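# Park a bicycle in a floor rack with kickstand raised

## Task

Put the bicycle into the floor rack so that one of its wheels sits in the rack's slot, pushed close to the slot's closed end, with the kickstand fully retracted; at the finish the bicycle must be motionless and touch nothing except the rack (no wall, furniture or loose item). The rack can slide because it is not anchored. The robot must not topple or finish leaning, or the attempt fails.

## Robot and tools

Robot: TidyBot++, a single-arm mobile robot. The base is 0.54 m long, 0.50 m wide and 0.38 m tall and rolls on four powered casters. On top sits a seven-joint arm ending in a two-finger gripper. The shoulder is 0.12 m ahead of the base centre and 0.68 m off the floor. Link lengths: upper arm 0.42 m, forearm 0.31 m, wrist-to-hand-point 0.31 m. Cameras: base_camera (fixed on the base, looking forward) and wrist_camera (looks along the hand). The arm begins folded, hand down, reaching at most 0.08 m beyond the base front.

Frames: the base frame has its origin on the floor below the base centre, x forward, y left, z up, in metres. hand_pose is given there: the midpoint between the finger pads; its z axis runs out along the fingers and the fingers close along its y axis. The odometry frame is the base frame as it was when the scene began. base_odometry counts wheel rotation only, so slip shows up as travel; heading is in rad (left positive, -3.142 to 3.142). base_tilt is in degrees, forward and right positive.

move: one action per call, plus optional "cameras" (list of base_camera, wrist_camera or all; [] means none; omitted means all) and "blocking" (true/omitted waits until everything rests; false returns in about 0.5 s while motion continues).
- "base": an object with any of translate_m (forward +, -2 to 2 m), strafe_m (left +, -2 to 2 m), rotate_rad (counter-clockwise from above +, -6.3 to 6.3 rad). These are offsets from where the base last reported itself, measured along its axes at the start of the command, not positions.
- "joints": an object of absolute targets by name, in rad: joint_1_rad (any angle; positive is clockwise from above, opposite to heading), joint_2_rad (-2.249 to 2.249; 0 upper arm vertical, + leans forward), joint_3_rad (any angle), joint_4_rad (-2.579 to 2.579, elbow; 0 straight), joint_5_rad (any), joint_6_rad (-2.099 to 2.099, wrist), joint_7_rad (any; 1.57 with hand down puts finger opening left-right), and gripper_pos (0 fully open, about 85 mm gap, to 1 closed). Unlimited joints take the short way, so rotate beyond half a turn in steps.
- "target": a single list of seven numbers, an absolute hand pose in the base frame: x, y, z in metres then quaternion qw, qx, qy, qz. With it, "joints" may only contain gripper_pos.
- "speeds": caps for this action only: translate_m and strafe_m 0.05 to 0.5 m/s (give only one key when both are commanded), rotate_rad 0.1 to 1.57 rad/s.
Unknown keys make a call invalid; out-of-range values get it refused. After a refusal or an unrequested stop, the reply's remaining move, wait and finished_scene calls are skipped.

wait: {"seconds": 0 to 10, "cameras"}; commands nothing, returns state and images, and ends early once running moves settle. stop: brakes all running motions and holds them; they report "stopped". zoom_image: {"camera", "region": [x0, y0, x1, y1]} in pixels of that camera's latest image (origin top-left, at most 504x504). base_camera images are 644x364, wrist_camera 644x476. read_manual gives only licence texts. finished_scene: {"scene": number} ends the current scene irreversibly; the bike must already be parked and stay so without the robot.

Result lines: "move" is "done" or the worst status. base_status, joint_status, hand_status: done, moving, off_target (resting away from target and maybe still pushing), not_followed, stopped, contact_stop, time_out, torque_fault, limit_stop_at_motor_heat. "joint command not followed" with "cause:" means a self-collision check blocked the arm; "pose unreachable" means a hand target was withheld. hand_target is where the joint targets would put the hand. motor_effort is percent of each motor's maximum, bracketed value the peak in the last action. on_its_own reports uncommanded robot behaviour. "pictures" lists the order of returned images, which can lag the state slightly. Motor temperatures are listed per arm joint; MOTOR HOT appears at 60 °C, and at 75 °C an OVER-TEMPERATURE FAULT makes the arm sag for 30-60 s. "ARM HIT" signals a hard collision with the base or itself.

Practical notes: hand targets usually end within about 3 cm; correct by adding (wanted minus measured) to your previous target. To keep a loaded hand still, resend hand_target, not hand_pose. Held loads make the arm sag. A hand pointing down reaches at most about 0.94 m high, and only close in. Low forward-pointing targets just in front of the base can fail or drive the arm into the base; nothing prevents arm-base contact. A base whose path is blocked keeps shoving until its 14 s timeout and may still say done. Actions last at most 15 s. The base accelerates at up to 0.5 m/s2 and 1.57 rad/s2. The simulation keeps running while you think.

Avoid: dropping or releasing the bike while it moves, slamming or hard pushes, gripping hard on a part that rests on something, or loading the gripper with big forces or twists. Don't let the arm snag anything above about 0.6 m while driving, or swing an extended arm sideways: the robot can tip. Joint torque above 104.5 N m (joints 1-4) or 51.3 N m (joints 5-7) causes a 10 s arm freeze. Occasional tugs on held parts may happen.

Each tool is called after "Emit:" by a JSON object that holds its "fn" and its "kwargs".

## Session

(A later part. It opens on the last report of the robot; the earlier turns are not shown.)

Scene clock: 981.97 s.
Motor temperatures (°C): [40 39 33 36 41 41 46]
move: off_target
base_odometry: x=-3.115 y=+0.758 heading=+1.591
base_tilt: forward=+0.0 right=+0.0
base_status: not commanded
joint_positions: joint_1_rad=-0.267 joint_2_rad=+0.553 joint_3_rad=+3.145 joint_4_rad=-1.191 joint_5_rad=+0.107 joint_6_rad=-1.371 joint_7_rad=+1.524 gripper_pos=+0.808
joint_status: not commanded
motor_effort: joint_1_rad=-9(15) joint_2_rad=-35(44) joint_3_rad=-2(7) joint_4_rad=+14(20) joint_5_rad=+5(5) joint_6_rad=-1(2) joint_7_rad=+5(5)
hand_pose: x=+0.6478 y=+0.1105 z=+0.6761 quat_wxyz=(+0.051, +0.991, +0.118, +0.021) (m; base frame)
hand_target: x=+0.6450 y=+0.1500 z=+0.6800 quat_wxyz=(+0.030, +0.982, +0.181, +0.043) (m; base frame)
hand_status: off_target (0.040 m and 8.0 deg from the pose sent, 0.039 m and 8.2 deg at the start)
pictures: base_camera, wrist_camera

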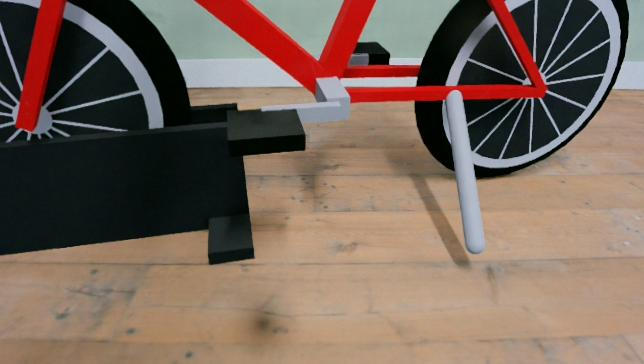

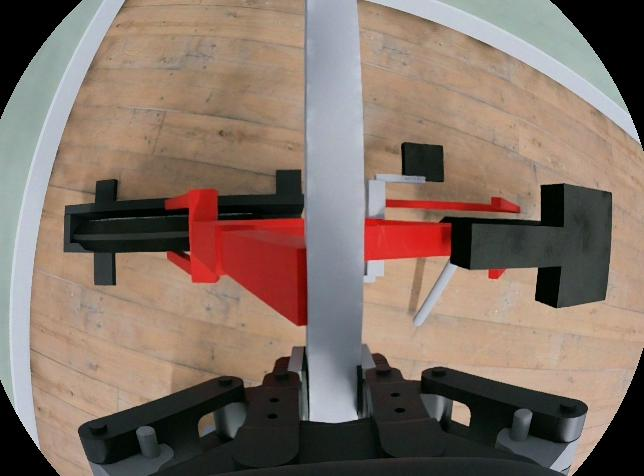

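Emit:
{"fn": "move", "kwargs": {"target": [0.640, 0.125, 0.672, 0.0302, 0.9865, 0.1530, 0.0426], "cameras": []}}

Emit:
{"fn": "move", "kwargs": {"joints": {"gripper_pos": 0.6}}}

Scene clock: 986.70 s.
Motor temperatures (°C): [40 39 33 36 41 41 46]
move: off_target
base_odometry: x=-3.115 y=+0.758 heading=+1.591
base_tilt: forward=+0.0 right=+0.1
base_status: not commanded
joint_positions: joint_1_rad=-0.254 joint_2_rad=+0.527 joint_3_rad=+3.135 joint_4_rad=-1.239 joint_5_rad=+0.102 joint_6_rad=-1.331 joint_7_rad=+1.524 gripper_pos=+0.808
joint_status: not commanded
motor_effort: joint_1_rad=-4(9) joint_2_rad=-32(35) joint_3_rad=+1(2) joint_4_rad=+13(15) joint_5_rad=+7(8) joint_6_rad=-2(3) joint_7_rad=+4(5)
hand_pose: x=+0.6426 y=+0.1086 z=+0.6747 quat_wxyz=(+0.044, +0.992, +0.117, +0.029) (m; base frame)
hand_target: x=+0.6400 y=+0.1250 z=+0.6720 quat_wxyz=(+0.030, +0.987, +0.153, +0.043) (m; base frame)
hand_status: off_target (0.017 m and 4.7 deg from the pose sent, 0.017 m and 5.3 deg at the start)
pictures: none
No camera images: "cameras" was empty.

Scene clock: 987.47 s.
Motor temperatures (°C): [40 39 33 36 41 41 46]
move: done
base_odometry: x=-3.115 y=+0.758 heading=+1.591
base_tilt: forward=+0.0 right=+0.0
base_status: not commanded
joint_positions: joint_1_rad=-0.257 joint_2_rad=+0.527 joint_3_rad=+3.131 joint_4_rad=-1.257 joint_5_rad=+0.102 joint_6_rad=-1.331 joint_7_rad=+1.530 gripper_pos=+0.600
joint_status: all done
motor_effort: joint_1_rad=-1(4) joint_2_rad=-34(37) joint_3_rad=+1(2) joint_4_rad=+15(16) joint_5_rad=+1(7) joint_6_rad=+1(3) joint_7_rad=+0(5)
hand_pose: x=+0.6358 y=+0.1102 z=+0.6692 quat_wxyz=(+0.045, +0.991, +0.123, +0.021) (m; base frame)
hand_target: x=+0.6400 y=+0.1250 z=+0.6720 quat_wxyz=(+0.030, +0.987, +0.153, +0.043) (m; base frame)
hand_status: not commanded
pictures: base_camera, wrist_camera

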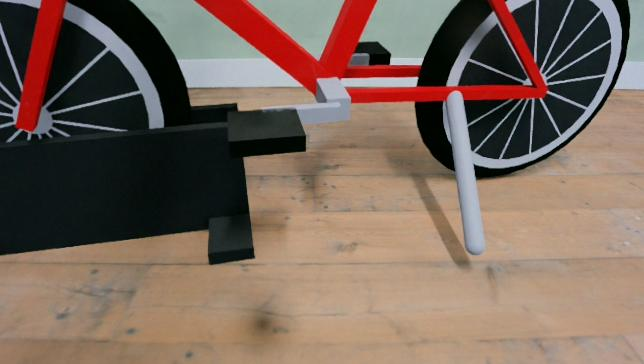

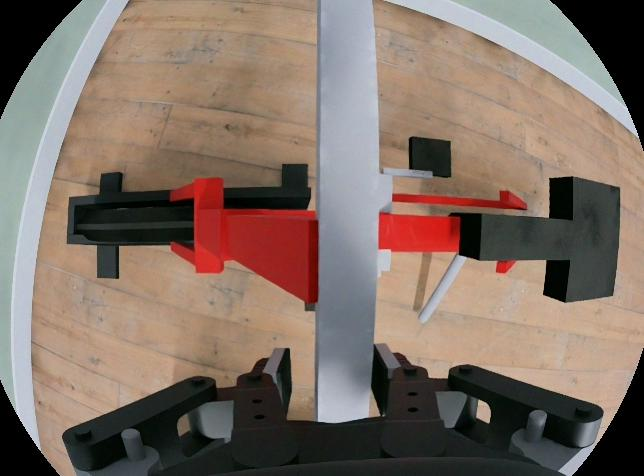

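Emit:
{"fn": "move", "kwargs": {"joints": {"gripper_pos": 0.2}}}

Emit:
{"fn": "move", "kwargs": {"target": [0.636, 0.118, 0.80, 0.045, 0.991, 0.123, 0.021]}}

Scene clock: 991.07 s.
Motor temperatures (°C): [40 39 33 36 41 41 46]
move: done
base_odometry: x=-3.115 y=+0.758 heading=+1.591
base_tilt: forward=+0.0 right=+0.0
base_status: not commanded
joint_positions: joint_1_rad=-0.257 joint_2_rad=+0.527 joint_3_rad=+3.131 joint_4_rad=-1.257 joint_5_rad=+0.102 joint_6_rad=-1.331 joint_7_rad=+1.530 gripper_pos=+0.200
joint_status: all done
motor_effort: joint_1_rad=+0(1) joint_2_rad=-33(34) joint_3_rad=+1(2) joint_4_rad=+14(16) joint_5_rad=+1(1) joint_6_rad=+1(1) joint_7_rad=+0(0)
hand_pose: x=+0.6358 y=+0.1102 z=+0.6692 quat_wxyz=(+0.045, +0.991, +0.123, +0.021) (m; base frame)
hand_target: x=+0.6400 y=+0.1250 z=+0.6720 quat_wxyz=(+0.030, +0.987, +0.153, +0.043) (m; base frame)
hand_status: not commanded
pictures: base_camera, wrist_camera

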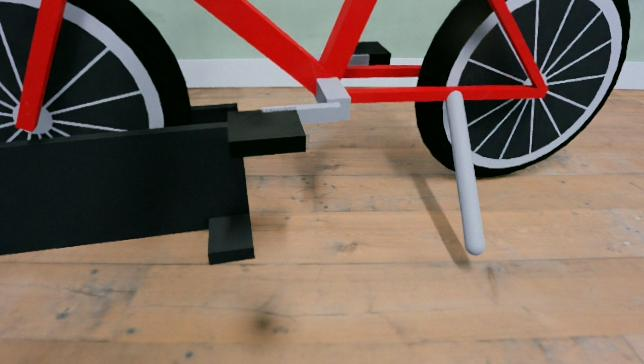

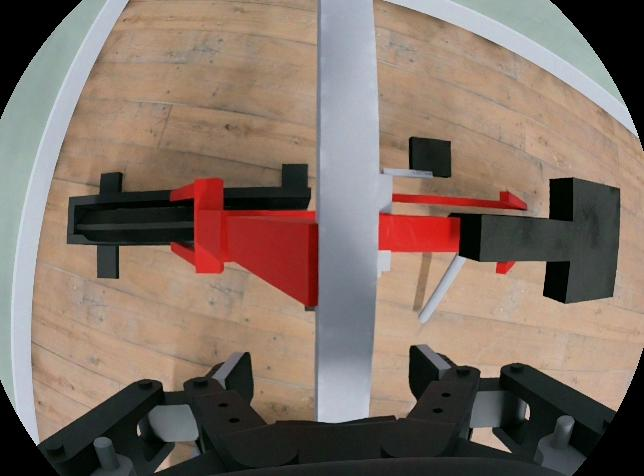

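Scene clock: 993.00 s.
Motor temperatures (°C): [40 39 33 36 41 41 46]
move: off_target
base_odometry: x=-3.115 y=+0.758 heading=+1.591
base_tilt: forward=-0.1 right=+0.1
base_status: not commanded
joint_positions: joint_1_rad=-0.274 joint_2_rad=+0.527 joint_3_rad=+3.141 joint_4_rad=-0.854 joint_5_rad=+0.102 joint_6_rad=-1.674 joint_7_rad=+1.530 gripper_pos=+0.200
joint_status: not commanded
motor_effort: joint_1_rad=-1(1) joint_2_rad=-34(35) joint_3_rad=+1(2) joint_4_rad=+15(17) joint_5_rad=+1(1) joint_6_rad=+1(2) joint_7_rad=+0(1)
hand_pose: x=+0.6539 y=+0.1188 z=+0.7962 quat_wxyz=(+0.043, +0.992, +0.109, +0.051) (m; base frame)
hand_target: x=+0.6360 y=+0.1180 z=+0.8000 quat_wxyz=(+0.045, +0.991, +0.123, +0.021) (m; base frame)
hand_status: off_target (0.018 m and 3.8 deg from the pose sent, 0.131 m and 0.1 deg at the start)
pictures: base_camera, wrist_camera

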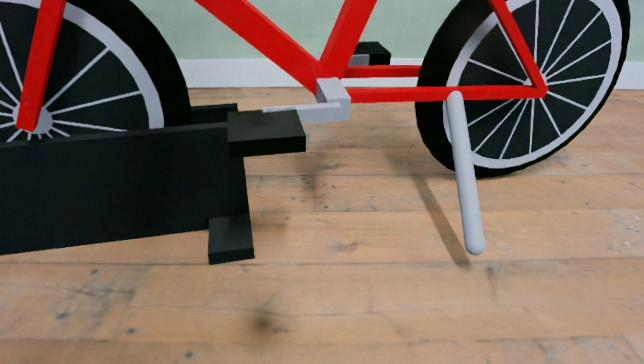

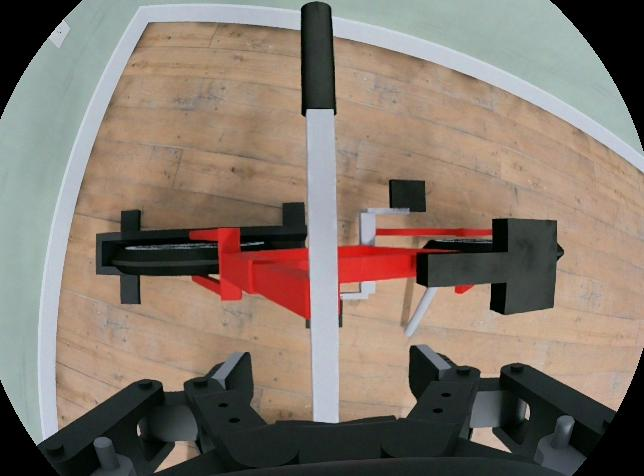

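Emit:
{"fn": "move", "kwargs": {"base": {"translate_m": -0.2, "rotate_rad": 0.0}, "speeds": {"translate_m": 0.2}, "cameras": ["base_camera"]}}

Emit:
{"fn": "move", "kwargs": {"base": {"strafe_m": -0.37, "rotate_rad": 0.25}, "speeds": {"strafe_m": 0.3}}}

Scene clock: 1033.97 s.
Motor temperatures (°C): [40 39 33 36 41 41 46]
move: done
base_odometry: x=-3.111 y=+0.558 heading=+1.591
base_tilt: forward=-0.1 right=+0.0
base_status: done
joint_positions: joint_1_rad=-0.277 joint_2_rad=+0.530 joint_3_rad=+3.144 joint_4_rad=-0.853 joint_5_rad=+0.102 joint_6_rad=-1.681 joint_7_rad=+1.530 gripper_pos=+0.200
joint_status: not commanded
motor_effort: joint_1_rad=-1(2) joint_2_rad=-34(37) joint_3_rad=+1(2) joint_4_rad=+15(16) joint_5_rad=+1(2) joint_6_rad=+1(2) joint_7_rad=+0(0)
hand_pose: x=+0.6522 y=+0.1192 z=+0.7949 quat_wxyz=(+0.044, +0.992, +0.109, +0.047) (m; base frame)
hand_target: x=+0.6360 y=+0.1180 z=+0.8000 quat_wxyz=(+0.045, +0.991, +0.123, +0.021) (m; base frame)
hand_status: not commanded
pictures: base_camera

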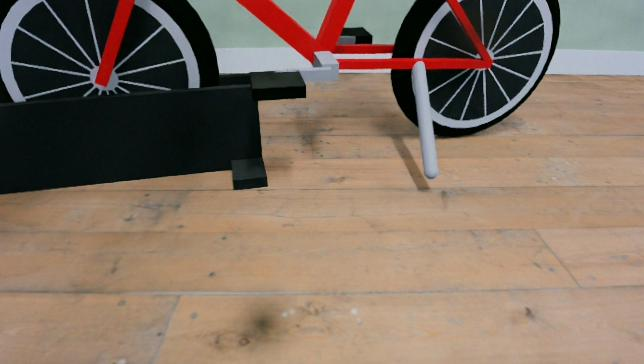

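Scene clock: 1036.20 s.
Motor temperatures (°C): [40 39 33 36 41 41 46]
move: done
base_odometry: x=-2.741 y=+0.565 heading=+1.842
base_tilt: forward=-0.1 right=+0.0
base_status: done
joint_positions: joint_1_rad=-0.285 joint_2_rad=+0.530 joint_3_rad=+3.149 joint_4_rad=-0.852 joint_5_rad=+0.102 joint_6_rad=-1.681 joint_7_rad=+1.530 gripper_pos=+0.200
joint_status: not commanded
motor_effort: joint_1_rad=-1(5) joint_2_rad=-34(36) joint_3_rad=+1(4) joint_4_rad=+15(16) joint_5_rad=+1(3) joint_6_rad=+1(3) joint_7_rad=+0(0)
hand_pose: x=+0.6519 y=+0.1215 z=+0.7948 quat_wxyz=(+0.046, +0.992, +0.111, +0.047) (m; base frame)
hand_target: x=+0.6360 y=+0.1180 z=+0.8000 quat_wxyz=(+0.045, +0.991, +0.123, +0.021) (m; base frame)
hand_status: not commanded
pictures: base_camera, wrist_camera

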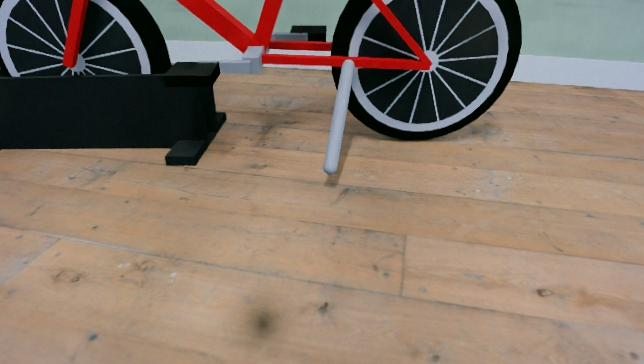

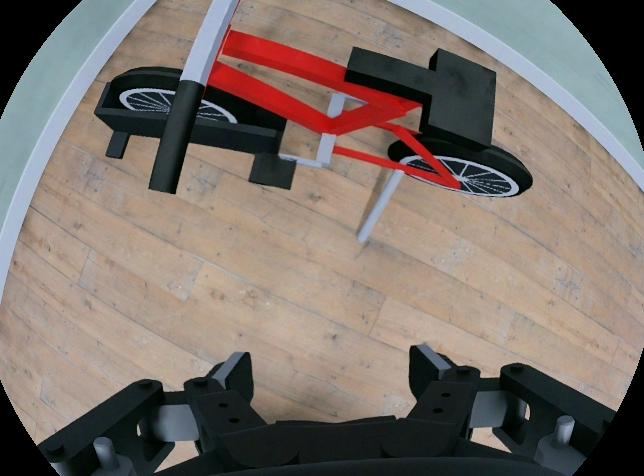

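Emit:
{"fn": "move", "kwargs": {"target": [0.62, 0.08, 0.35, 0.0, 0.819, 0.0, 0.574], "joints": {"gripper_pos": 1.0}}}

Scene clock: 1047.47 s.
Motor temperatures (°C): [40 39 33 36 41 41 46]
move: off_target
base_odometry: x=-2.741 y=+0.565 heading=+1.842
base_tilt: forward=+0.0 right=+0.0
base_status: not commanded
joint_positions: joint_1_rad=-0.480 joint_2_rad=+1.515 joint_3_rad=+3.248 joint_4_rad=-2.272 joint_5_rad=-0.343 joint_6_rad=+1.707 joint_7_rad=+1.248 gripper_pos=+0.999
joint_status: all done
motor_effort: joint_1_rad=-1(2) joint_2_rad=-30(43) joint_3_rad=+4(5) joint_4_rad=-6(16) joint_5_rad=-2(3) joint_6_rad=+7(9) joint_7_rad=+0(0)
hand_pose: x=+0.6182 y=+0.0978 z=+0.3251 quat_wxyz=(-0.008, +0.841, +0.024, +0.541) (m; base frame)
hand_target: x=+0.6200 y=+0.0800 z=+0.3500 quat_wxyz=(+0.000, +0.819, +0.000, +0.574) (m; base frame)
hand_status: off_target (0.031 m and 5.4 deg from the pose sent, 0.448 m and 65.9 deg at the start)
pictures: base_camera, wrist_camera

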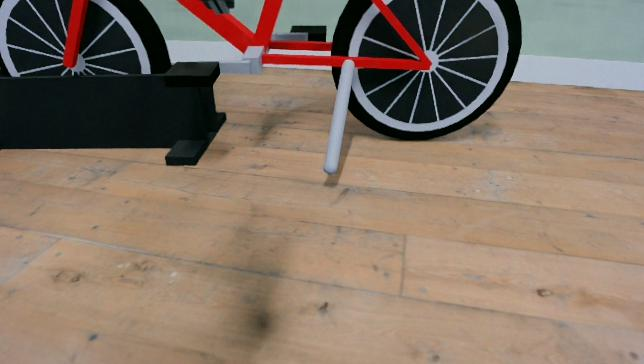

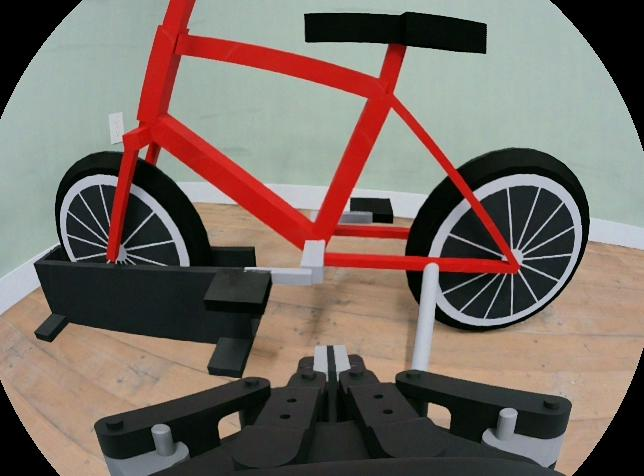

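Emit:
{"fn": "move", "kwargs": {"target": [0.68, 0.06, 0.18, 0.0, 0.819, 0.0, 0.574]}}

Emit:
{"fn": "move", "kwargs": {"target": [0.70, 0.06, 0.09, 0.0, 0.819, 0.0, 0.574]}}

Scene clock: 1061.03 s.
Motor temperatures (°C): [40 39 33 36 41 41 46]
move: off_target
base_odometry: x=-2.741 y=+0.565 heading=+1.842
base_tilt: forward=-0.1 right=+0.0
base_status: not commanded
joint_positions: joint_1_rad=-0.296 joint_2_rad=+1.822 joint_3_rad=+3.222 joint_4_rad=-1.767 joint_5_rad=-0.332 joint_6_rad=+1.687 joint_7_rad=+1.316 gripper_pos=+0.999
joint_status: not commanded
motor_effort: joint_1_rad=-1(2) joint_2_rad=-32(33) joint_3_rad=+3(5) joint_4_rad=-4(7) joint_5_rad=-2(3) joint_6_rad=+9(9) joint_7_rad=+0(1)
hand_pose: x=+0.6842 y=+0.0410 z=+0.2075 quat_wxyz=(+0.007, +0.798, -0.033, +0.601) (m; base frame)
hand_target: x=+0.6800 y=+0.0600 z=+0.1800 quat_wxyz=(+0.000, +0.819, +0.000, +0.574) (m; base frame)
hand_status: off_target (0.034 m and 5.5 deg from the pose sent, 0.162 m and 5.4 deg at the start)
pictures: base_camera, wrist_camera

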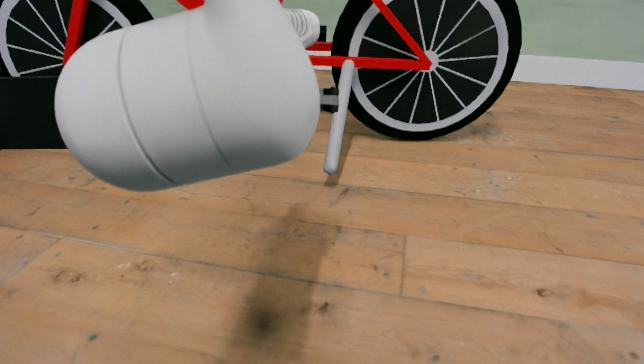

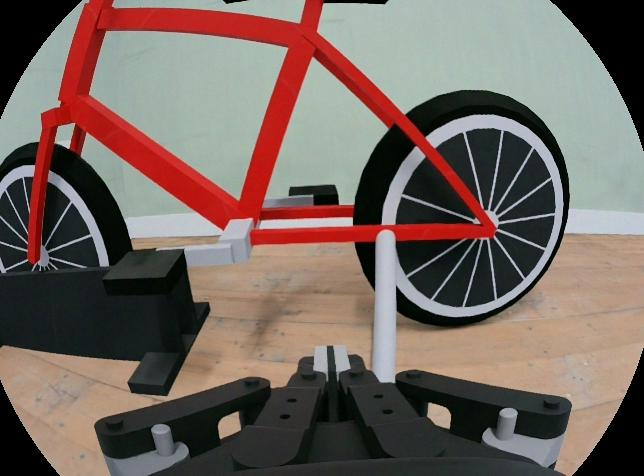

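Scene clock: 1062.50 s.
Motor temperatures (°C): [40 39 33 36 41 41 46]
move: off_target
base_odometry: x=-2.741 y=+0.565 heading=+1.842
base_tilt: forward=+0.0 right=+0.0
base_status: not commanded
joint_positions: joint_1_rad=-0.267 joint_2_rad=+2.010 joint_3_rad=+3.212 joint_4_rad=-1.424 joint_5_rad=-0.318 joint_6_rad=+1.544 joint_7_rad=+1.374 gripper_pos=+0.999
joint_status: not commanded
motor_effort: joint_1_rad=-1(1) joint_2_rad=-32(34) joint_3_rad=+3(4) joint_4_rad=-1(4) joint_5_rad=-1(2) joint_6_rad=+8(10) joint_7_rad=+0(0)
hand_pose: x=+0.7029 y=+0.0403 z=+0.1148 quat_wxyz=(+0.005, +0.799, -0.038, +0.600) (m; base frame)
hand_target: x=+0.7000 y=+0.0600 z=+0.0900 quat_wxyz=(+0.000, +0.819, +0.000, +0.574) (m; base frame)
hand_status: off_target (0.032 m and 5.8 deg from the pose sent, 0.120 m and 5.5 deg at the start)
pictures: base_camera, wrist_camera

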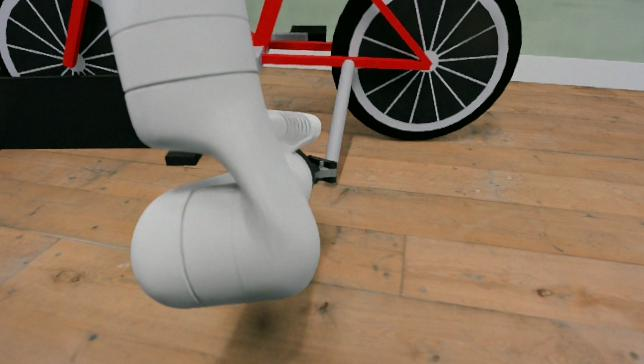

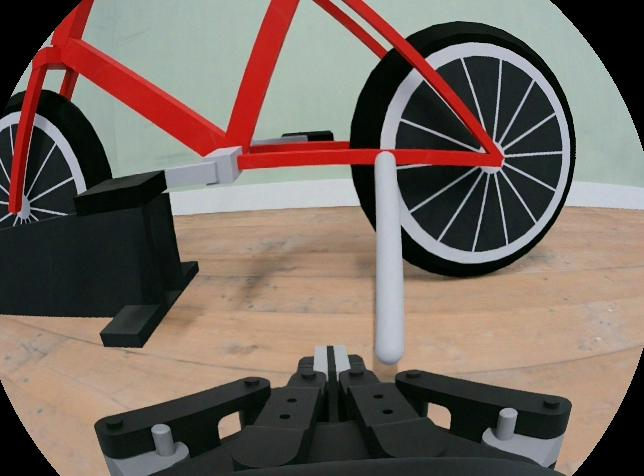

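Emit:
{"fn": "move", "kwargs": {"base": {"translate_m": 0.17, "strafe_m": 0.015}, "speeds": {"translate_m": 0.12}}}

Scene clock: 1068.37 s.
Motor temperatures (°C): [40 39 33 36 41 41 46]
move: done
base_odometry: x=-2.801 y=+0.725 heading=+1.842
base_tilt: forward=+0.0 right=+0.0
base_status: done
joint_positions: joint_1_rad=-0.266 joint_2_rad=+2.016 joint_3_rad=+3.211 joint_4_rad=-1.416 joint_5_rad=-0.316 joint_6_rad=+1.542 joint_7_rad=+1.375 gripper_pos=+0.999
joint_status: not commanded
motor_effort: joint_1_rad=+0(1) joint_2_rad=-32(34) joint_3_rad=+4(4) joint_4_rad=-1(2) joint_5_rad=-1(2) joint_6_rad=+9(9) joint_7_rad=+0(0)
hand_pose: x=+0.7025 y=+0.0406 z=+0.1121 quat_wxyz=(+0.004, +0.799, -0.038, +0.600) (m; base frame)
hand_target: x=+0.7000 y=+0.0600 z=+0.0900 quat_wxyz=(+0.000, +0.819, +0.000, +0.574) (m; base frame)
hand_status: not commanded
pictures: base_camera, wrist_camera

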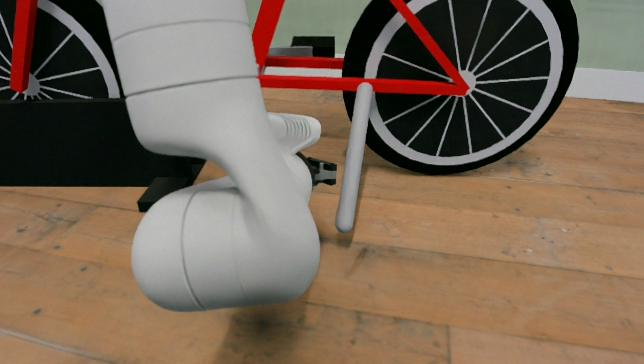

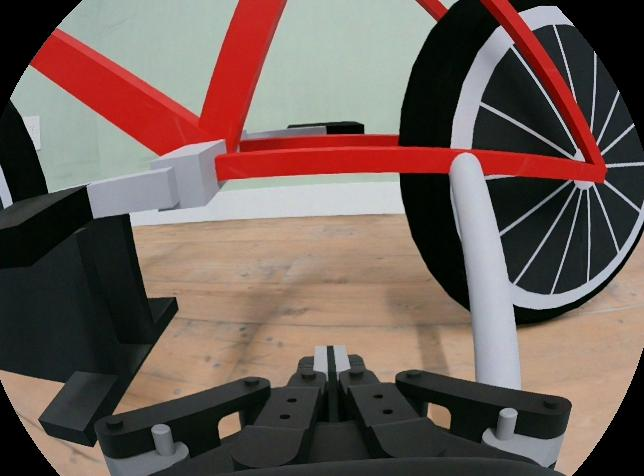

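Emit:
{"fn": "move", "kwargs": {"target": [0.715, 0.06, 0.05, 0.0, 0.819, 0.0, 0.574]}}

Emit:
{"fn": "move", "kwargs": {"base": {"strafe_m": -0.09}, "speeds": {"strafe_m": 0.06}}}

Scene clock: 1073.87 s.
Motor temperatures (°C): [40 39 33 36 41 41 46]
move: off_target
base_odometry: x=-2.801 y=+0.725 heading=+1.842
base_tilt: forward=-0.1 right=+0.0
base_status: not commanded
joint_positions: joint_1_rad=-0.244 joint_2_rad=+2.097 joint_3_rad=+3.204 joint_4_rad=-1.228 joint_5_rad=-0.303 joint_6_rad=+1.446 joint_7_rad=+1.413 gripper_pos=+0.999
joint_status: not commanded
motor_effort: joint_1_rad=+0(1) joint_2_rad=-33(34) joint_3_rad=+3(4) joint_4_rad=+0(1) joint_5_rad=-1(1) joint_6_rad=+9(10) joint_7_rad=+0(0)
hand_pose: x=+0.7193 y=+0.0411 z=+0.0745 quat_wxyz=(+0.002, +0.799, -0.041, +0.600) (m; base frame)
hand_target: x=+0.7150 y=+0.0600 z=+0.0500 quat_wxyz=(+0.000, +0.819, +0.000, +0.574) (m; base frame)
hand_status: off_target (0.031 m and 6.1 deg from the pose sent, 0.066 m and 5.8 deg at the start)
pictures: base_camera, wrist_camera

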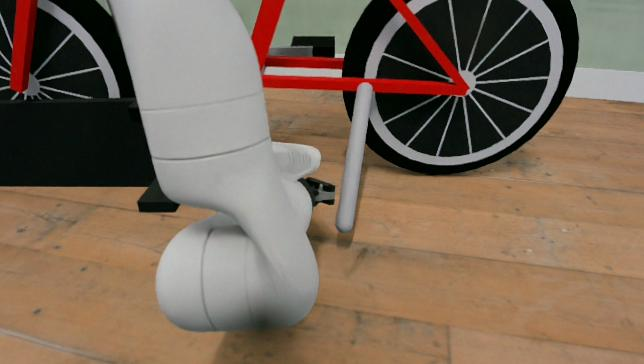

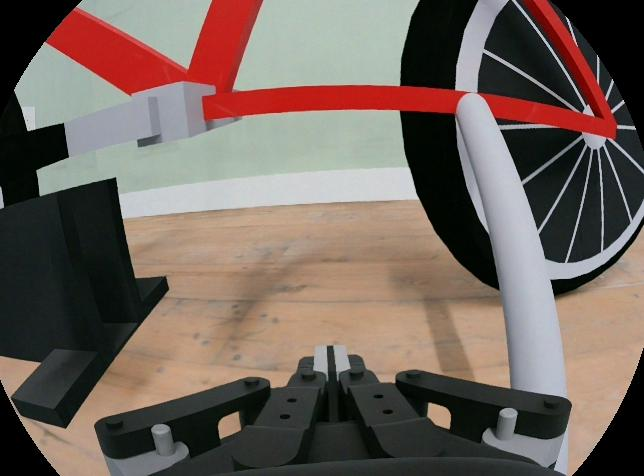

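Scene clock: 1076.17 s.
Motor temperatures (°C): [40 39 33 36 41 41 46]
move: done
base_odometry: x=-2.714 y=+0.749 heading=+1.842
base_tilt: forward=-0.1 right=+0.0
base_status: done
joint_positions: joint_1_rad=-0.239 joint_2_rad=+2.098 joint_3_rad=+3.176 joint_4_rad=-1.226 joint_5_rad=-0.256 joint_6_rad=+1.433 joint_7_rad=+1.421 gripper_pos=+0.999
joint_status: not commanded
motor_effort: joint_1_rad=-1(10) joint_2_rad=-33(33) joint_3_rad=+3(8) joint_4_rad=+1(3) joint_5_rad=-1(7) joint_6_rad=+8(10) joint_7_rad=+0(1)
hand_pose: x=+0.7155 y=+0.0577 z=+0.0668 quat_wxyz=(-0.015, +0.806, -0.037, +0.591) (m; base frame)
hand_target: x=+0.7150 y=+0.0600 z=+0.0500 quat_wxyz=(+0.000, +0.819, +0.000, +0.574) (m; base frame)
hand_status: not commanded
pictures: base_camera, wrist_camera

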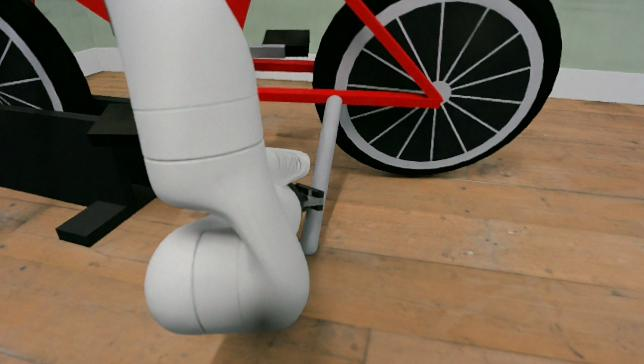

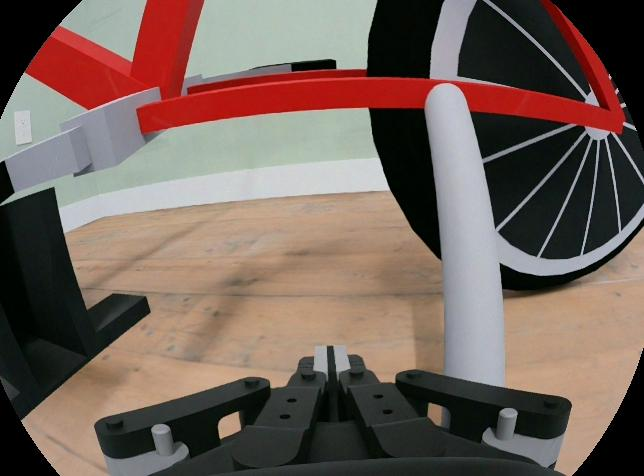

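Emit:
{"fn": "zoom_image", "kwargs": {"camera": "base_camera", "region": [0, 0, 504, 364]}}

Scaled by 1.000.

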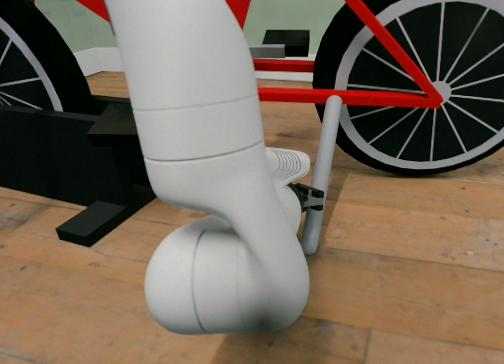

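Emit:
{"fn": "move", "kwargs": {"base": {"strafe_m": 0.04}, "speeds": {"strafe_m": 0.1}}}

Emit:
{"fn": "move", "kwargs": {"base": {"translate_m": -0.3}, "speeds": {"translate_m": 0.2}, "cameras": []}}

Emit:
{"fn": "move", "kwargs": {"target": [0.62, 0.08, 0.38, 0.0, 0.87, 0.0, 0.5]}}

Scene clock: 1112.93 s.
Motor temperatures (°C): [40 39 33 36 41 41 46]
move: done
base_odometry: x=-2.753 y=+0.738 heading=+1.842
base_tilt: forward=-0.1 right=+0.1
base_status: done
joint_positions: joint_1_rad=-0.233 joint_2_rad=+2.098 joint_3_rad=+3.176 joint_4_rad=-1.226 joint_5_rad=-0.256 joint_6_rad=+1.433 joint_7_rad=+1.421 gripper_pos=+0.999
joint_status: not commanded
motor_effort: joint_1_rad=-1(3) joint_2_rad=-32(34) joint_3_rad=+3(4) joint_4_rad=+0(2) joint_5_rad=+0(1) joint_6_rad=+9(10) joint_7_rad=+0(0)
hand_pose: x=+0.7158 y=+0.0546 z=+0.0668 quat_wxyz=(-0.013, +0.806, -0.039, +0.591) (m; base frame)
hand_target: x=+0.7150 y=+0.0600 z=+0.0500 quat_wxyz=(+0.000, +0.819, +0.000, +0.574) (m; base frame)
hand_status: not commanded
pictures: base_camera, wrist_camera

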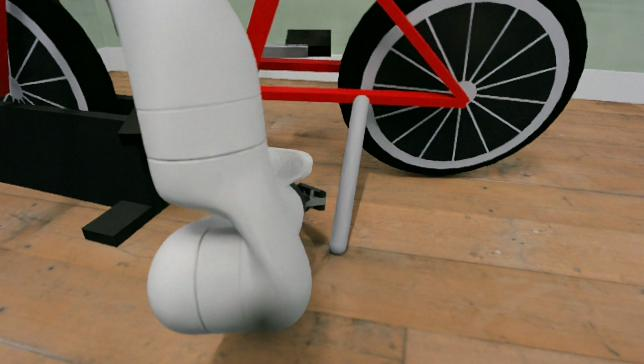

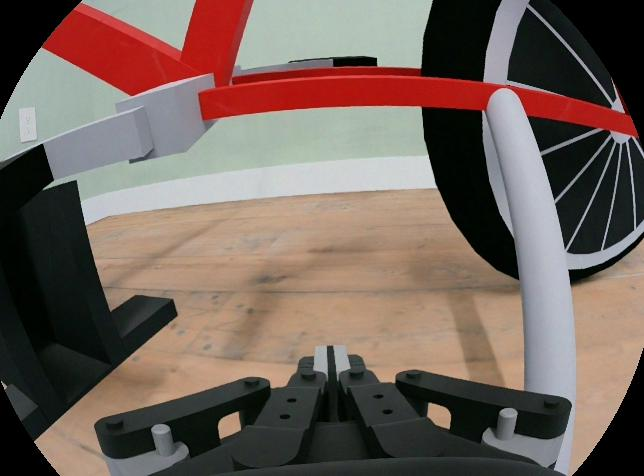

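Scene clock: 1115.20 s.
Motor temperatures (°C): [40 39 33 36 41 41 46]
move: done
base_odometry: x=-2.672 y=+0.449 heading=+1.842
base_tilt: forward=+0.0 right=+0.0
base_status: done
joint_positions: joint_1_rad=-0.233 joint_2_rad=+2.108 joint_3_rad=+3.176 joint_4_rad=-1.222 joint_5_rad=-0.256 joint_6_rad=+1.433 joint_7_rad=+1.421 gripper_pos=+0.999
joint_status: not commanded
motor_effort: joint_1_rad=-1(2) joint_2_rad=-32(35) joint_3_rad=+3(3) joint_4_rad=+1(2) joint_5_rad=+0(1) joint_6_rad=+8(9) joint_7_rad=+0(0)
hand_pose: x=+0.7119 y=+0.0537 z=+0.0622 quat_wxyz=(-0.013, +0.807, -0.038, +0.589) (m; base frame)
hand_target: x=+0.7150 y=+0.0600 z=+0.0500 quat_wxyz=(+0.000, +0.819, +0.000, +0.574) (m; base frame)
hand_status: not commanded
pictures: none
No camera images: "cameras" was empty.

Scene clock: 1117.67 s.
Motor temperatures (°C): [40 39 33 36 41 41 46]
move: off_target
base_odometry: x=-2.672 y=+0.449 heading=+1.842
base_tilt: forward=+0.0 right=+0.0
base_status: not commanded
joint_positions: joint_1_rad=-0.385 joint_2_rad=+1.286 joint_3_rad=+3.205 joint_4_rad=-2.373 joint_5_rad=-0.256 joint_6_rad=+1.433 joint_7_rad=+1.403 gripper_pos=+0.999
joint_status: not commanded
motor_effort: joint_1_rad=-1(1) joint_2_rad=-30(35) joint_3_rad=+3(4) joint_4_rad=-5(6) joint_5_rad=-2(2) joint_6_rad=+7(10) joint_7_rad=+0(0)
hand_pose: x=+0.6082 y=+0.0841 z=+0.3469 quat_wxyz=(+0.011, +0.887, +0.030, +0.460) (m; base frame)
hand_target: x=+0.6200 y=+0.0800 z=+0.3800 quat_wxyz=(+0.000, +0.867, +0.000, +0.498) (m; base frame)
hand_status: off_target (0.035 m and 6.2 deg from the pose sent, 0.332 m and 13.3 deg at the start)
pictures: base_camera, wrist_camera

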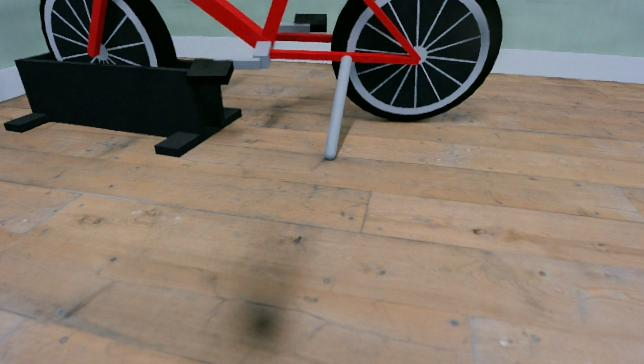

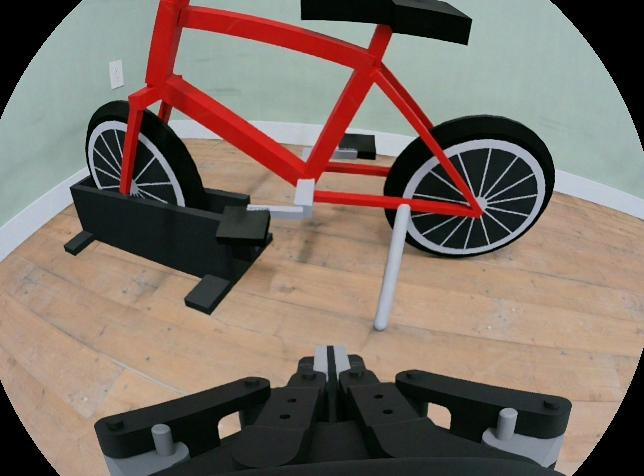

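Emit:
{"fn": "move", "kwargs": {"target": [0.66, -0.02, 0.15, 0.0, 0.887, 0.0, 0.462], "joints": {"gripper_pos": 0.2}, "cameras": []}}

Emit:
{"fn": "move", "kwargs": {"target": [0.70, -0.02, 0.07, 0.0, 0.887, 0.0, 0.462]}}

Scene clock: 1156.40 s.
Motor temperatures (°C): [39 39 33 36 41 41 46]
move: off_target
base_odometry: x=-2.672 y=+0.449 heading=+1.842
base_tilt: forward=-0.1 right=+0.0
base_status: not commanded
joint_positions: joint_1_rad=+0.054 joint_2_rad=+1.719 joint_3_rad=+3.170 joint_4_rad=-1.862 joint_5_rad=-0.018 joint_6_rad=+1.433 joint_7_rad=+1.509 gripper_pos=+0.200
joint_status: all done
motor_effort: joint_1_rad=-1(2) joint_2_rad=-33(34) joint_3_rad=+2(4) joint_4_rad=-3(5) joint_5_rad=+0(2) joint_6_rad=+7(9) joint_7_rad=+0(0)
hand_pose: x=+0.6603 y=-0.0460 z=+0.1652 quat_wxyz=(+0.017, +0.878, -0.048, +0.477) (m; base frame)
hand_target: x=+0.6600 y=-0.0200 z=+0.1500 quat_wxyz=(+0.000, +0.887, +0.000, +0.462) (m; base frame)
hand_status: off_target (0.030 m and 6.1 deg from the pose sent, 0.229 m and 3.7 deg at the start)
pictures: none
No camera images: "cameras" was empty.

Scene clock: 1157.83 s.
Motor temperatures (°C): [39 39 33 36 41 41 46]
move: off_target
base_odometry: x=-2.672 y=+0.449 heading=+1.842
base_tilt: forward=-0.1 right=+0.1
base_status: not commanded
joint_positions: joint_1_rad=+0.054 joint_2_rad=+1.868 joint_3_rad=+3.170 joint_4_rad=-1.529 joint_5_rad=-0.017 joint_6_rad=+1.271 joint_7_rad=+1.509 gripper_pos=+0.200
joint_status: not commanded
motor_effort: joint_1_rad=+0(1) joint_2_rad=-35(35) joint_3_rad=+1(2) joint_4_rad=+0(4) joint_5_rad=+0(0) joint_6_rad=+8(9) joint_7_rad=+0(0)
hand_pose: x=+0.7045 y=-0.0468 z=+0.0901 quat_wxyz=(+0.014, +0.873, -0.046, +0.486) (m; base frame)
hand_target: x=+0.7000 y=-0.0200 z=+0.0700 quat_wxyz=(+0.000, +0.887, +0.000, +0.462) (m; base frame)
hand_status: off_target (0.034 m and 6.4 deg from the pose sent, 0.106 m and 6.1 deg at the start)
pictures: base_camera, wrist_camera

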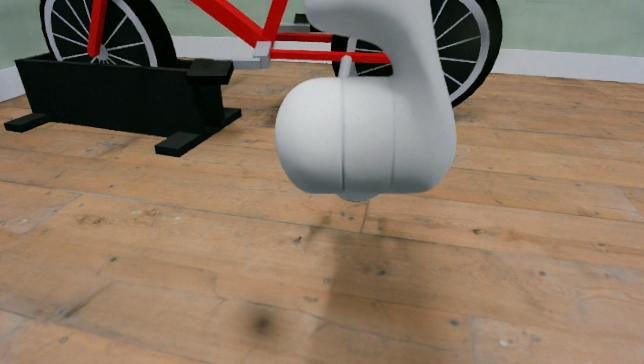

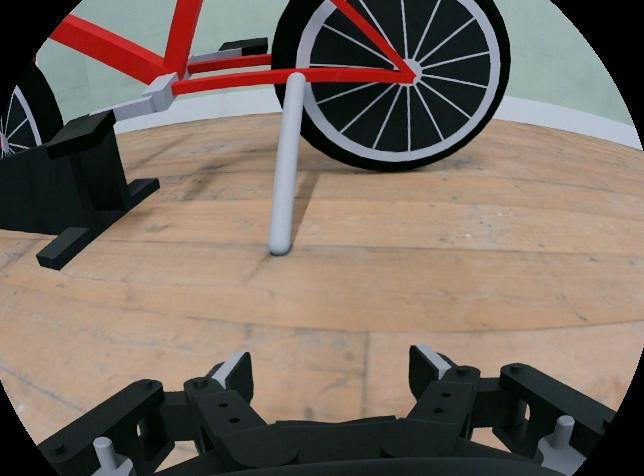

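Emit:
{"fn": "move", "kwargs": {"base": {"translate_m": 0.14, "strafe_m": 0.018}, "speeds": {"translate_m": 0.15}}}

Scene clock: 1163.73 s.
Motor temperatures (°C): [39 39 33 36 41 41 46]
move: done
base_odometry: x=-2.727 y=+0.579 heading=+1.842
base_tilt: forward=+0.0 right=+0.1
base_status: done
joint_positions: joint_1_rad=+0.054 joint_2_rad=+1.875 joint_3_rad=+3.170 joint_4_rad=-1.520 joint_5_rad=-0.017 joint_6_rad=+1.266 joint_7_rad=+1.509 gripper_pos=+0.200
joint_status: not commanded
motor_effort: joint_1_rad=-1(2) joint_2_rad=-34(36) joint_3_rad=+2(2) joint_4_rad=-1(2) joint_5_rad=+0(1) joint_6_rad=+7(9) joint_7_rad=+0(0)
hand_pose: x=+0.7036 y=-0.0466 z=+0.0863 quat_wxyz=(+0.014, +0.873, -0.046, +0.485) (m; base frame)
hand_target: x=+0.7000 y=-0.0200 z=+0.0700 quat_wxyz=(+0.000, +0.887, +0.000, +0.462) (m; base frame)
hand_status: not commanded
pictures: base_camera, wrist_camera

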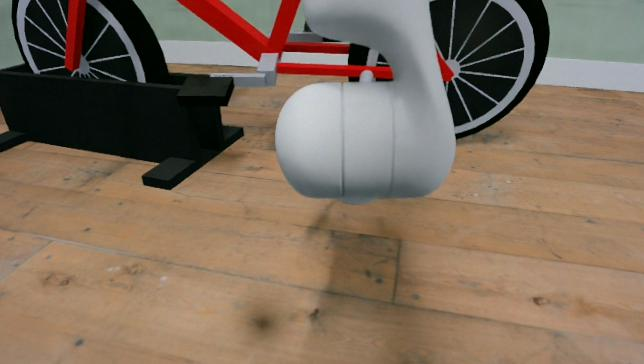

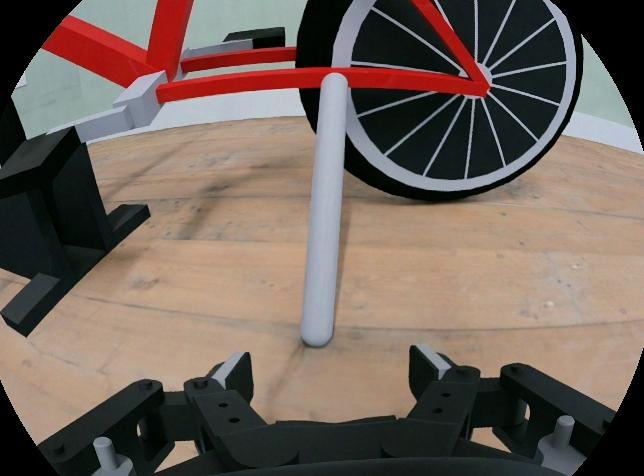

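Emit:
{"fn": "move", "kwargs": {"base": {"translate_m": 0.09, "strafe_m": 0.005}, "speeds": {"translate_m": 0.1}}}

Scene clock: 1168.20 s.
Motor temperatures (°C): [39 39 33 36 41 41 46]
move: done
base_odometry: x=-2.756 y=+0.665 heading=+1.842
base_tilt: forward=+0.0 right=+0.0
base_status: done
joint_positions: joint_1_rad=+0.054 joint_2_rad=+1.878 joint_3_rad=+3.170 joint_4_rad=-1.519 joint_5_rad=-0.017 joint_6_rad=+1.266 joint_7_rad=+1.509 gripper_pos=+0.200
joint_status: not commanded
motor_effort: joint_1_rad=-1(2) joint_2_rad=-34(36) joint_3_rad=+1(2) joint_4_rad=-1(2) joint_5_rad=+0(0) joint_6_rad=+8(9) joint_7_rad=+0(0)
hand_pose: x=+0.7030 y=-0.0465 z=+0.0851 quat_wxyz=(+0.014, +0.874, -0.046, +0.484) (m; base frame)
hand_target: x=+0.7000 y=-0.0200 z=+0.0700 quat_wxyz=(+0.000, +0.887, +0.000, +0.462) (m; base frame)
hand_status: not commanded
pictures: base_camera, wrist_camera

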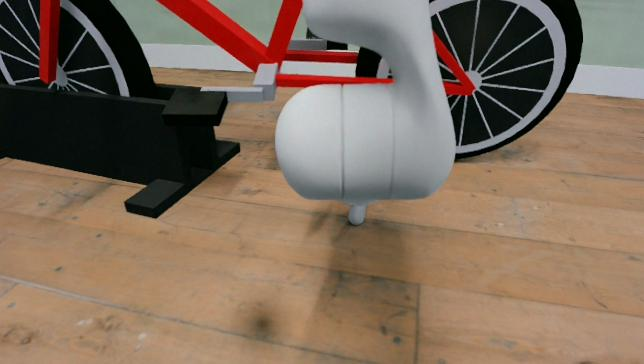

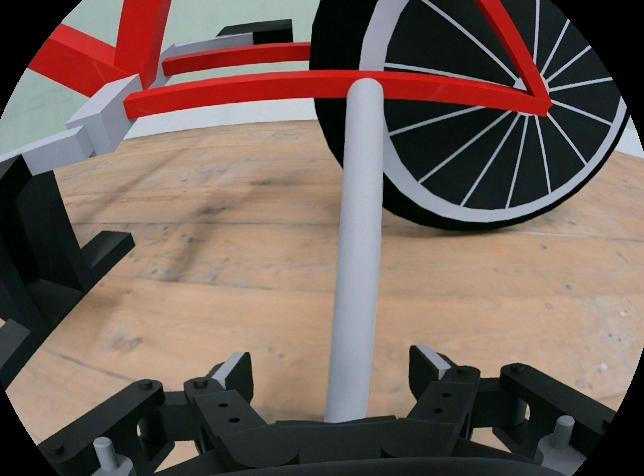

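Emit:
{"fn": "move", "kwargs": {"base": {"translate_m": 0.035, "strafe_m": -0.006}, "speeds": {"translate_m": 0.1}}}

Emit:
{"fn": "move", "kwargs": {"joints": {"gripper_pos": 0.6}}}

Scene clock: 1175.50 s.
Motor temperatures (°C): [39 39 33 36 41 41 46]
move: done
base_odometry: x=-2.760 y=+0.700 heading=+1.843
base_tilt: forward=+0.1 right=+0.0
base_status: done
joint_positions: joint_1_rad=+0.054 joint_2_rad=+1.879 joint_3_rad=+3.170 joint_4_rad=-1.518 joint_5_rad=-0.017 joint_6_rad=+1.265 joint_7_rad=+1.509 gripper_pos=+0.200
joint_status: not commanded
motor_effort: joint_1_rad=-1(2) joint_2_rad=-34(36) joint_3_rad=+1(3) joint_4_rad=-1(3) joint_5_rad=+0(0) joint_6_rad=+7(9) joint_7_rad=+0(0)
hand_pose: x=+0.7025 y=-0.0464 z=+0.0843 quat_wxyz=(+0.014, +0.874, -0.046, +0.484) (m; base frame)
hand_target: x=+0.7000 y=-0.0200 z=+0.0700 quat_wxyz=(+0.000, +0.887, +0.000, +0.462) (m; base frame)
hand_status: not commanded
pictures: base_camera, wrist_camera

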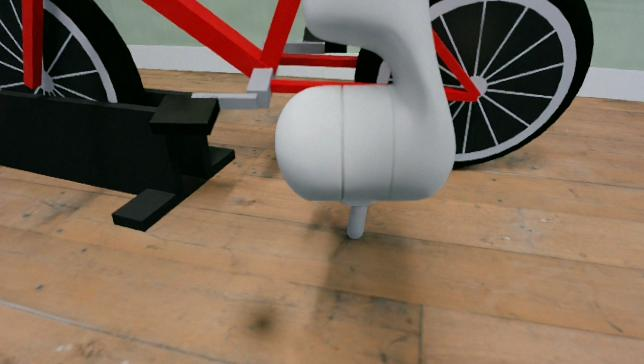

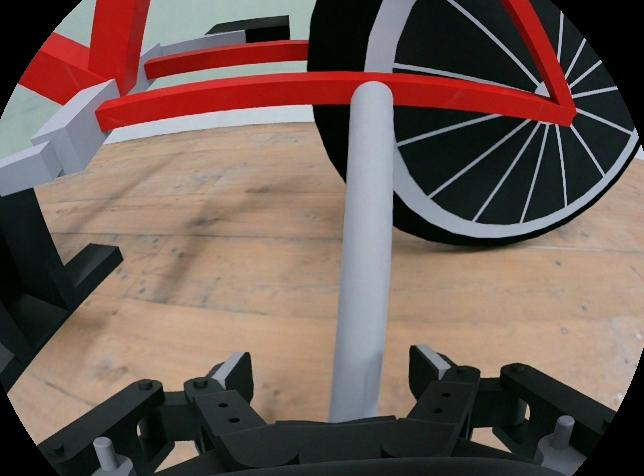

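Scene clock: 1176.50 s.
Motor temperatures (°C): [39 39 33 36 41 41 46]
move: done
base_odometry: x=-2.760 y=+0.700 heading=+1.843
base_tilt: forward=-0.1 right=-0.1
base_status: not commanded
joint_positions: joint_1_rad=+0.061 joint_2_rad=+1.879 joint_3_rad=+3.170 joint_4_rad=-1.517 joint_5_rad=-0.014 joint_6_rad=+1.265 joint_7_rad=+1.509 gripper_pos=+0.600
joint_status: all done
motor_effort: joint_1_rad=-2(7) joint_2_rad=-35(36) joint_3_rad=+0(2) joint_4_rad=+1(3) joint_5_rad=+1(5) joint_6_rad=+8(9) joint_7_rad=+0(0)
hand_pose: x=+0.7023 y=-0.0499 z=+0.0843 quat_wxyz=(+0.015, +0.874, -0.049, +0.484) (m; base frame)
hand_target: x=+0.7000 y=-0.0200 z=+0.0700 quat_wxyz=(+0.000, +0.887, +0.000, +0.462) (m; base frame)
hand_status: not commanded
pictures: base_camera, wrist_camera

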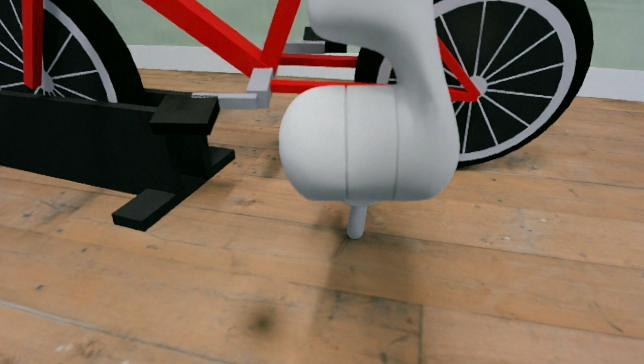

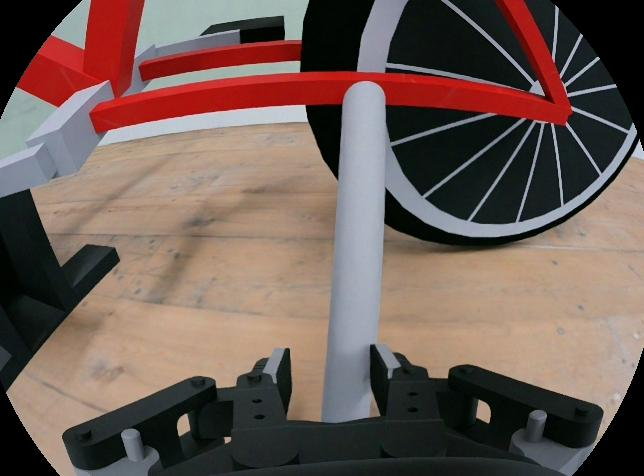

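Emit:
{"fn": "move", "kwargs": {"base": {"strafe_m": -0.006}, "cameras": []}}

Emit:
{"fn": "move", "kwargs": {"joints": {"gripper_pos": 0.8}}}

Scene clock: 1183.27 s.
Motor temperatures (°C): [39 39 33 36 41 41 46]
move: done
base_odometry: x=-2.755 y=+0.702 heading=+1.843
base_tilt: forward=+0.0 right=+0.0
base_status: done
joint_positions: joint_1_rad=+0.056 joint_2_rad=+1.879 joint_3_rad=+3.170 joint_4_rad=-1.517 joint_5_rad=-0.011 joint_6_rad=+1.265 joint_7_rad=+1.509 gripper_pos=+0.600
joint_status: not commanded
motor_effort: joint_1_rad=-2(3) joint_2_rad=-35(35) joint_3_rad=+0(2) joint_4_rad=+0(1) joint_5_rad=+1(2) joint_6_rad=+8(9) joint_7_rad=+0(0)
hand_pose: x=+0.7026 y=-0.0456 z=+0.0842 quat_wxyz=(+0.012, +0.874, -0.045, +0.484) (m; base frame)
hand_target: x=+0.7000 y=-0.0200 z=+0.0700 quat_wxyz=(+0.000, +0.887, +0.000, +0.462) (m; base frame)
hand_status: not commanded
pictures: none
No camera images: "cameras" was empty.

Scene clock: 1183.90 s.
Motor temperatures (°C): [39 39 33 36 41 41 46]
move: done
base_odometry: x=-2.755 y=+0.702 heading=+1.843
base_tilt: forward=+0.0 right=+0.0
base_status: not commanded
joint_positions: joint_1_rad=+0.070 joint_2_rad=+1.879 joint_3_rad=+3.170 joint_4_rad=-1.517 joint_5_rad=-0.011 joint_6_rad=+1.265 joint_7_rad=+1.509 gripper_pos=+0.797
joint_status: all done
motor_effort: joint_1_rad=-7(7) joint_2_rad=-35(37) joint_3_rad=-2(3) joint_4_rad=+4(5) joint_5_rad=+5(5) joint_6_rad=+6(9) joint_7_rad=+0(0)
hand_pose: x=+0.7017 y=-0.0538 z=+0.0840 quat_wxyz=(+0.015, +0.874, -0.051, +0.484) (m; base frame)
hand_target: x=+0.7000 y=-0.0200 z=+0.0700 quat_wxyz=(+0.000, +0.887, +0.000, +0.462) (m; base frame)
hand_status: not commanded
pictures: base_camera, wrist_camera

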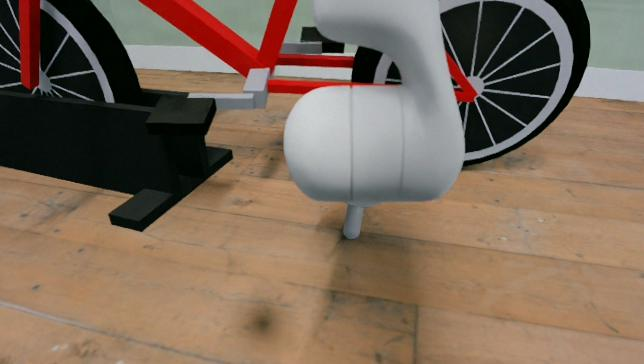

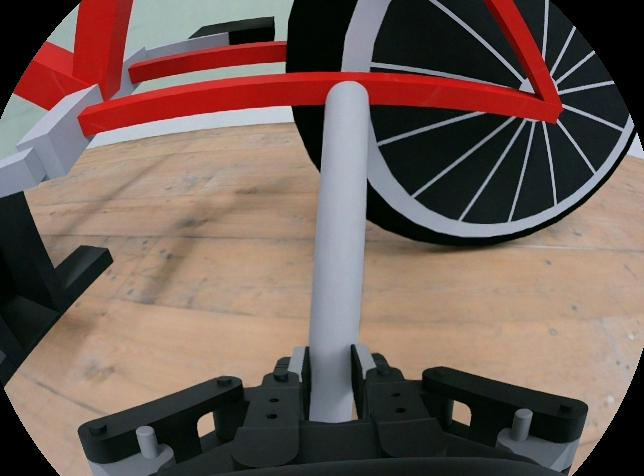

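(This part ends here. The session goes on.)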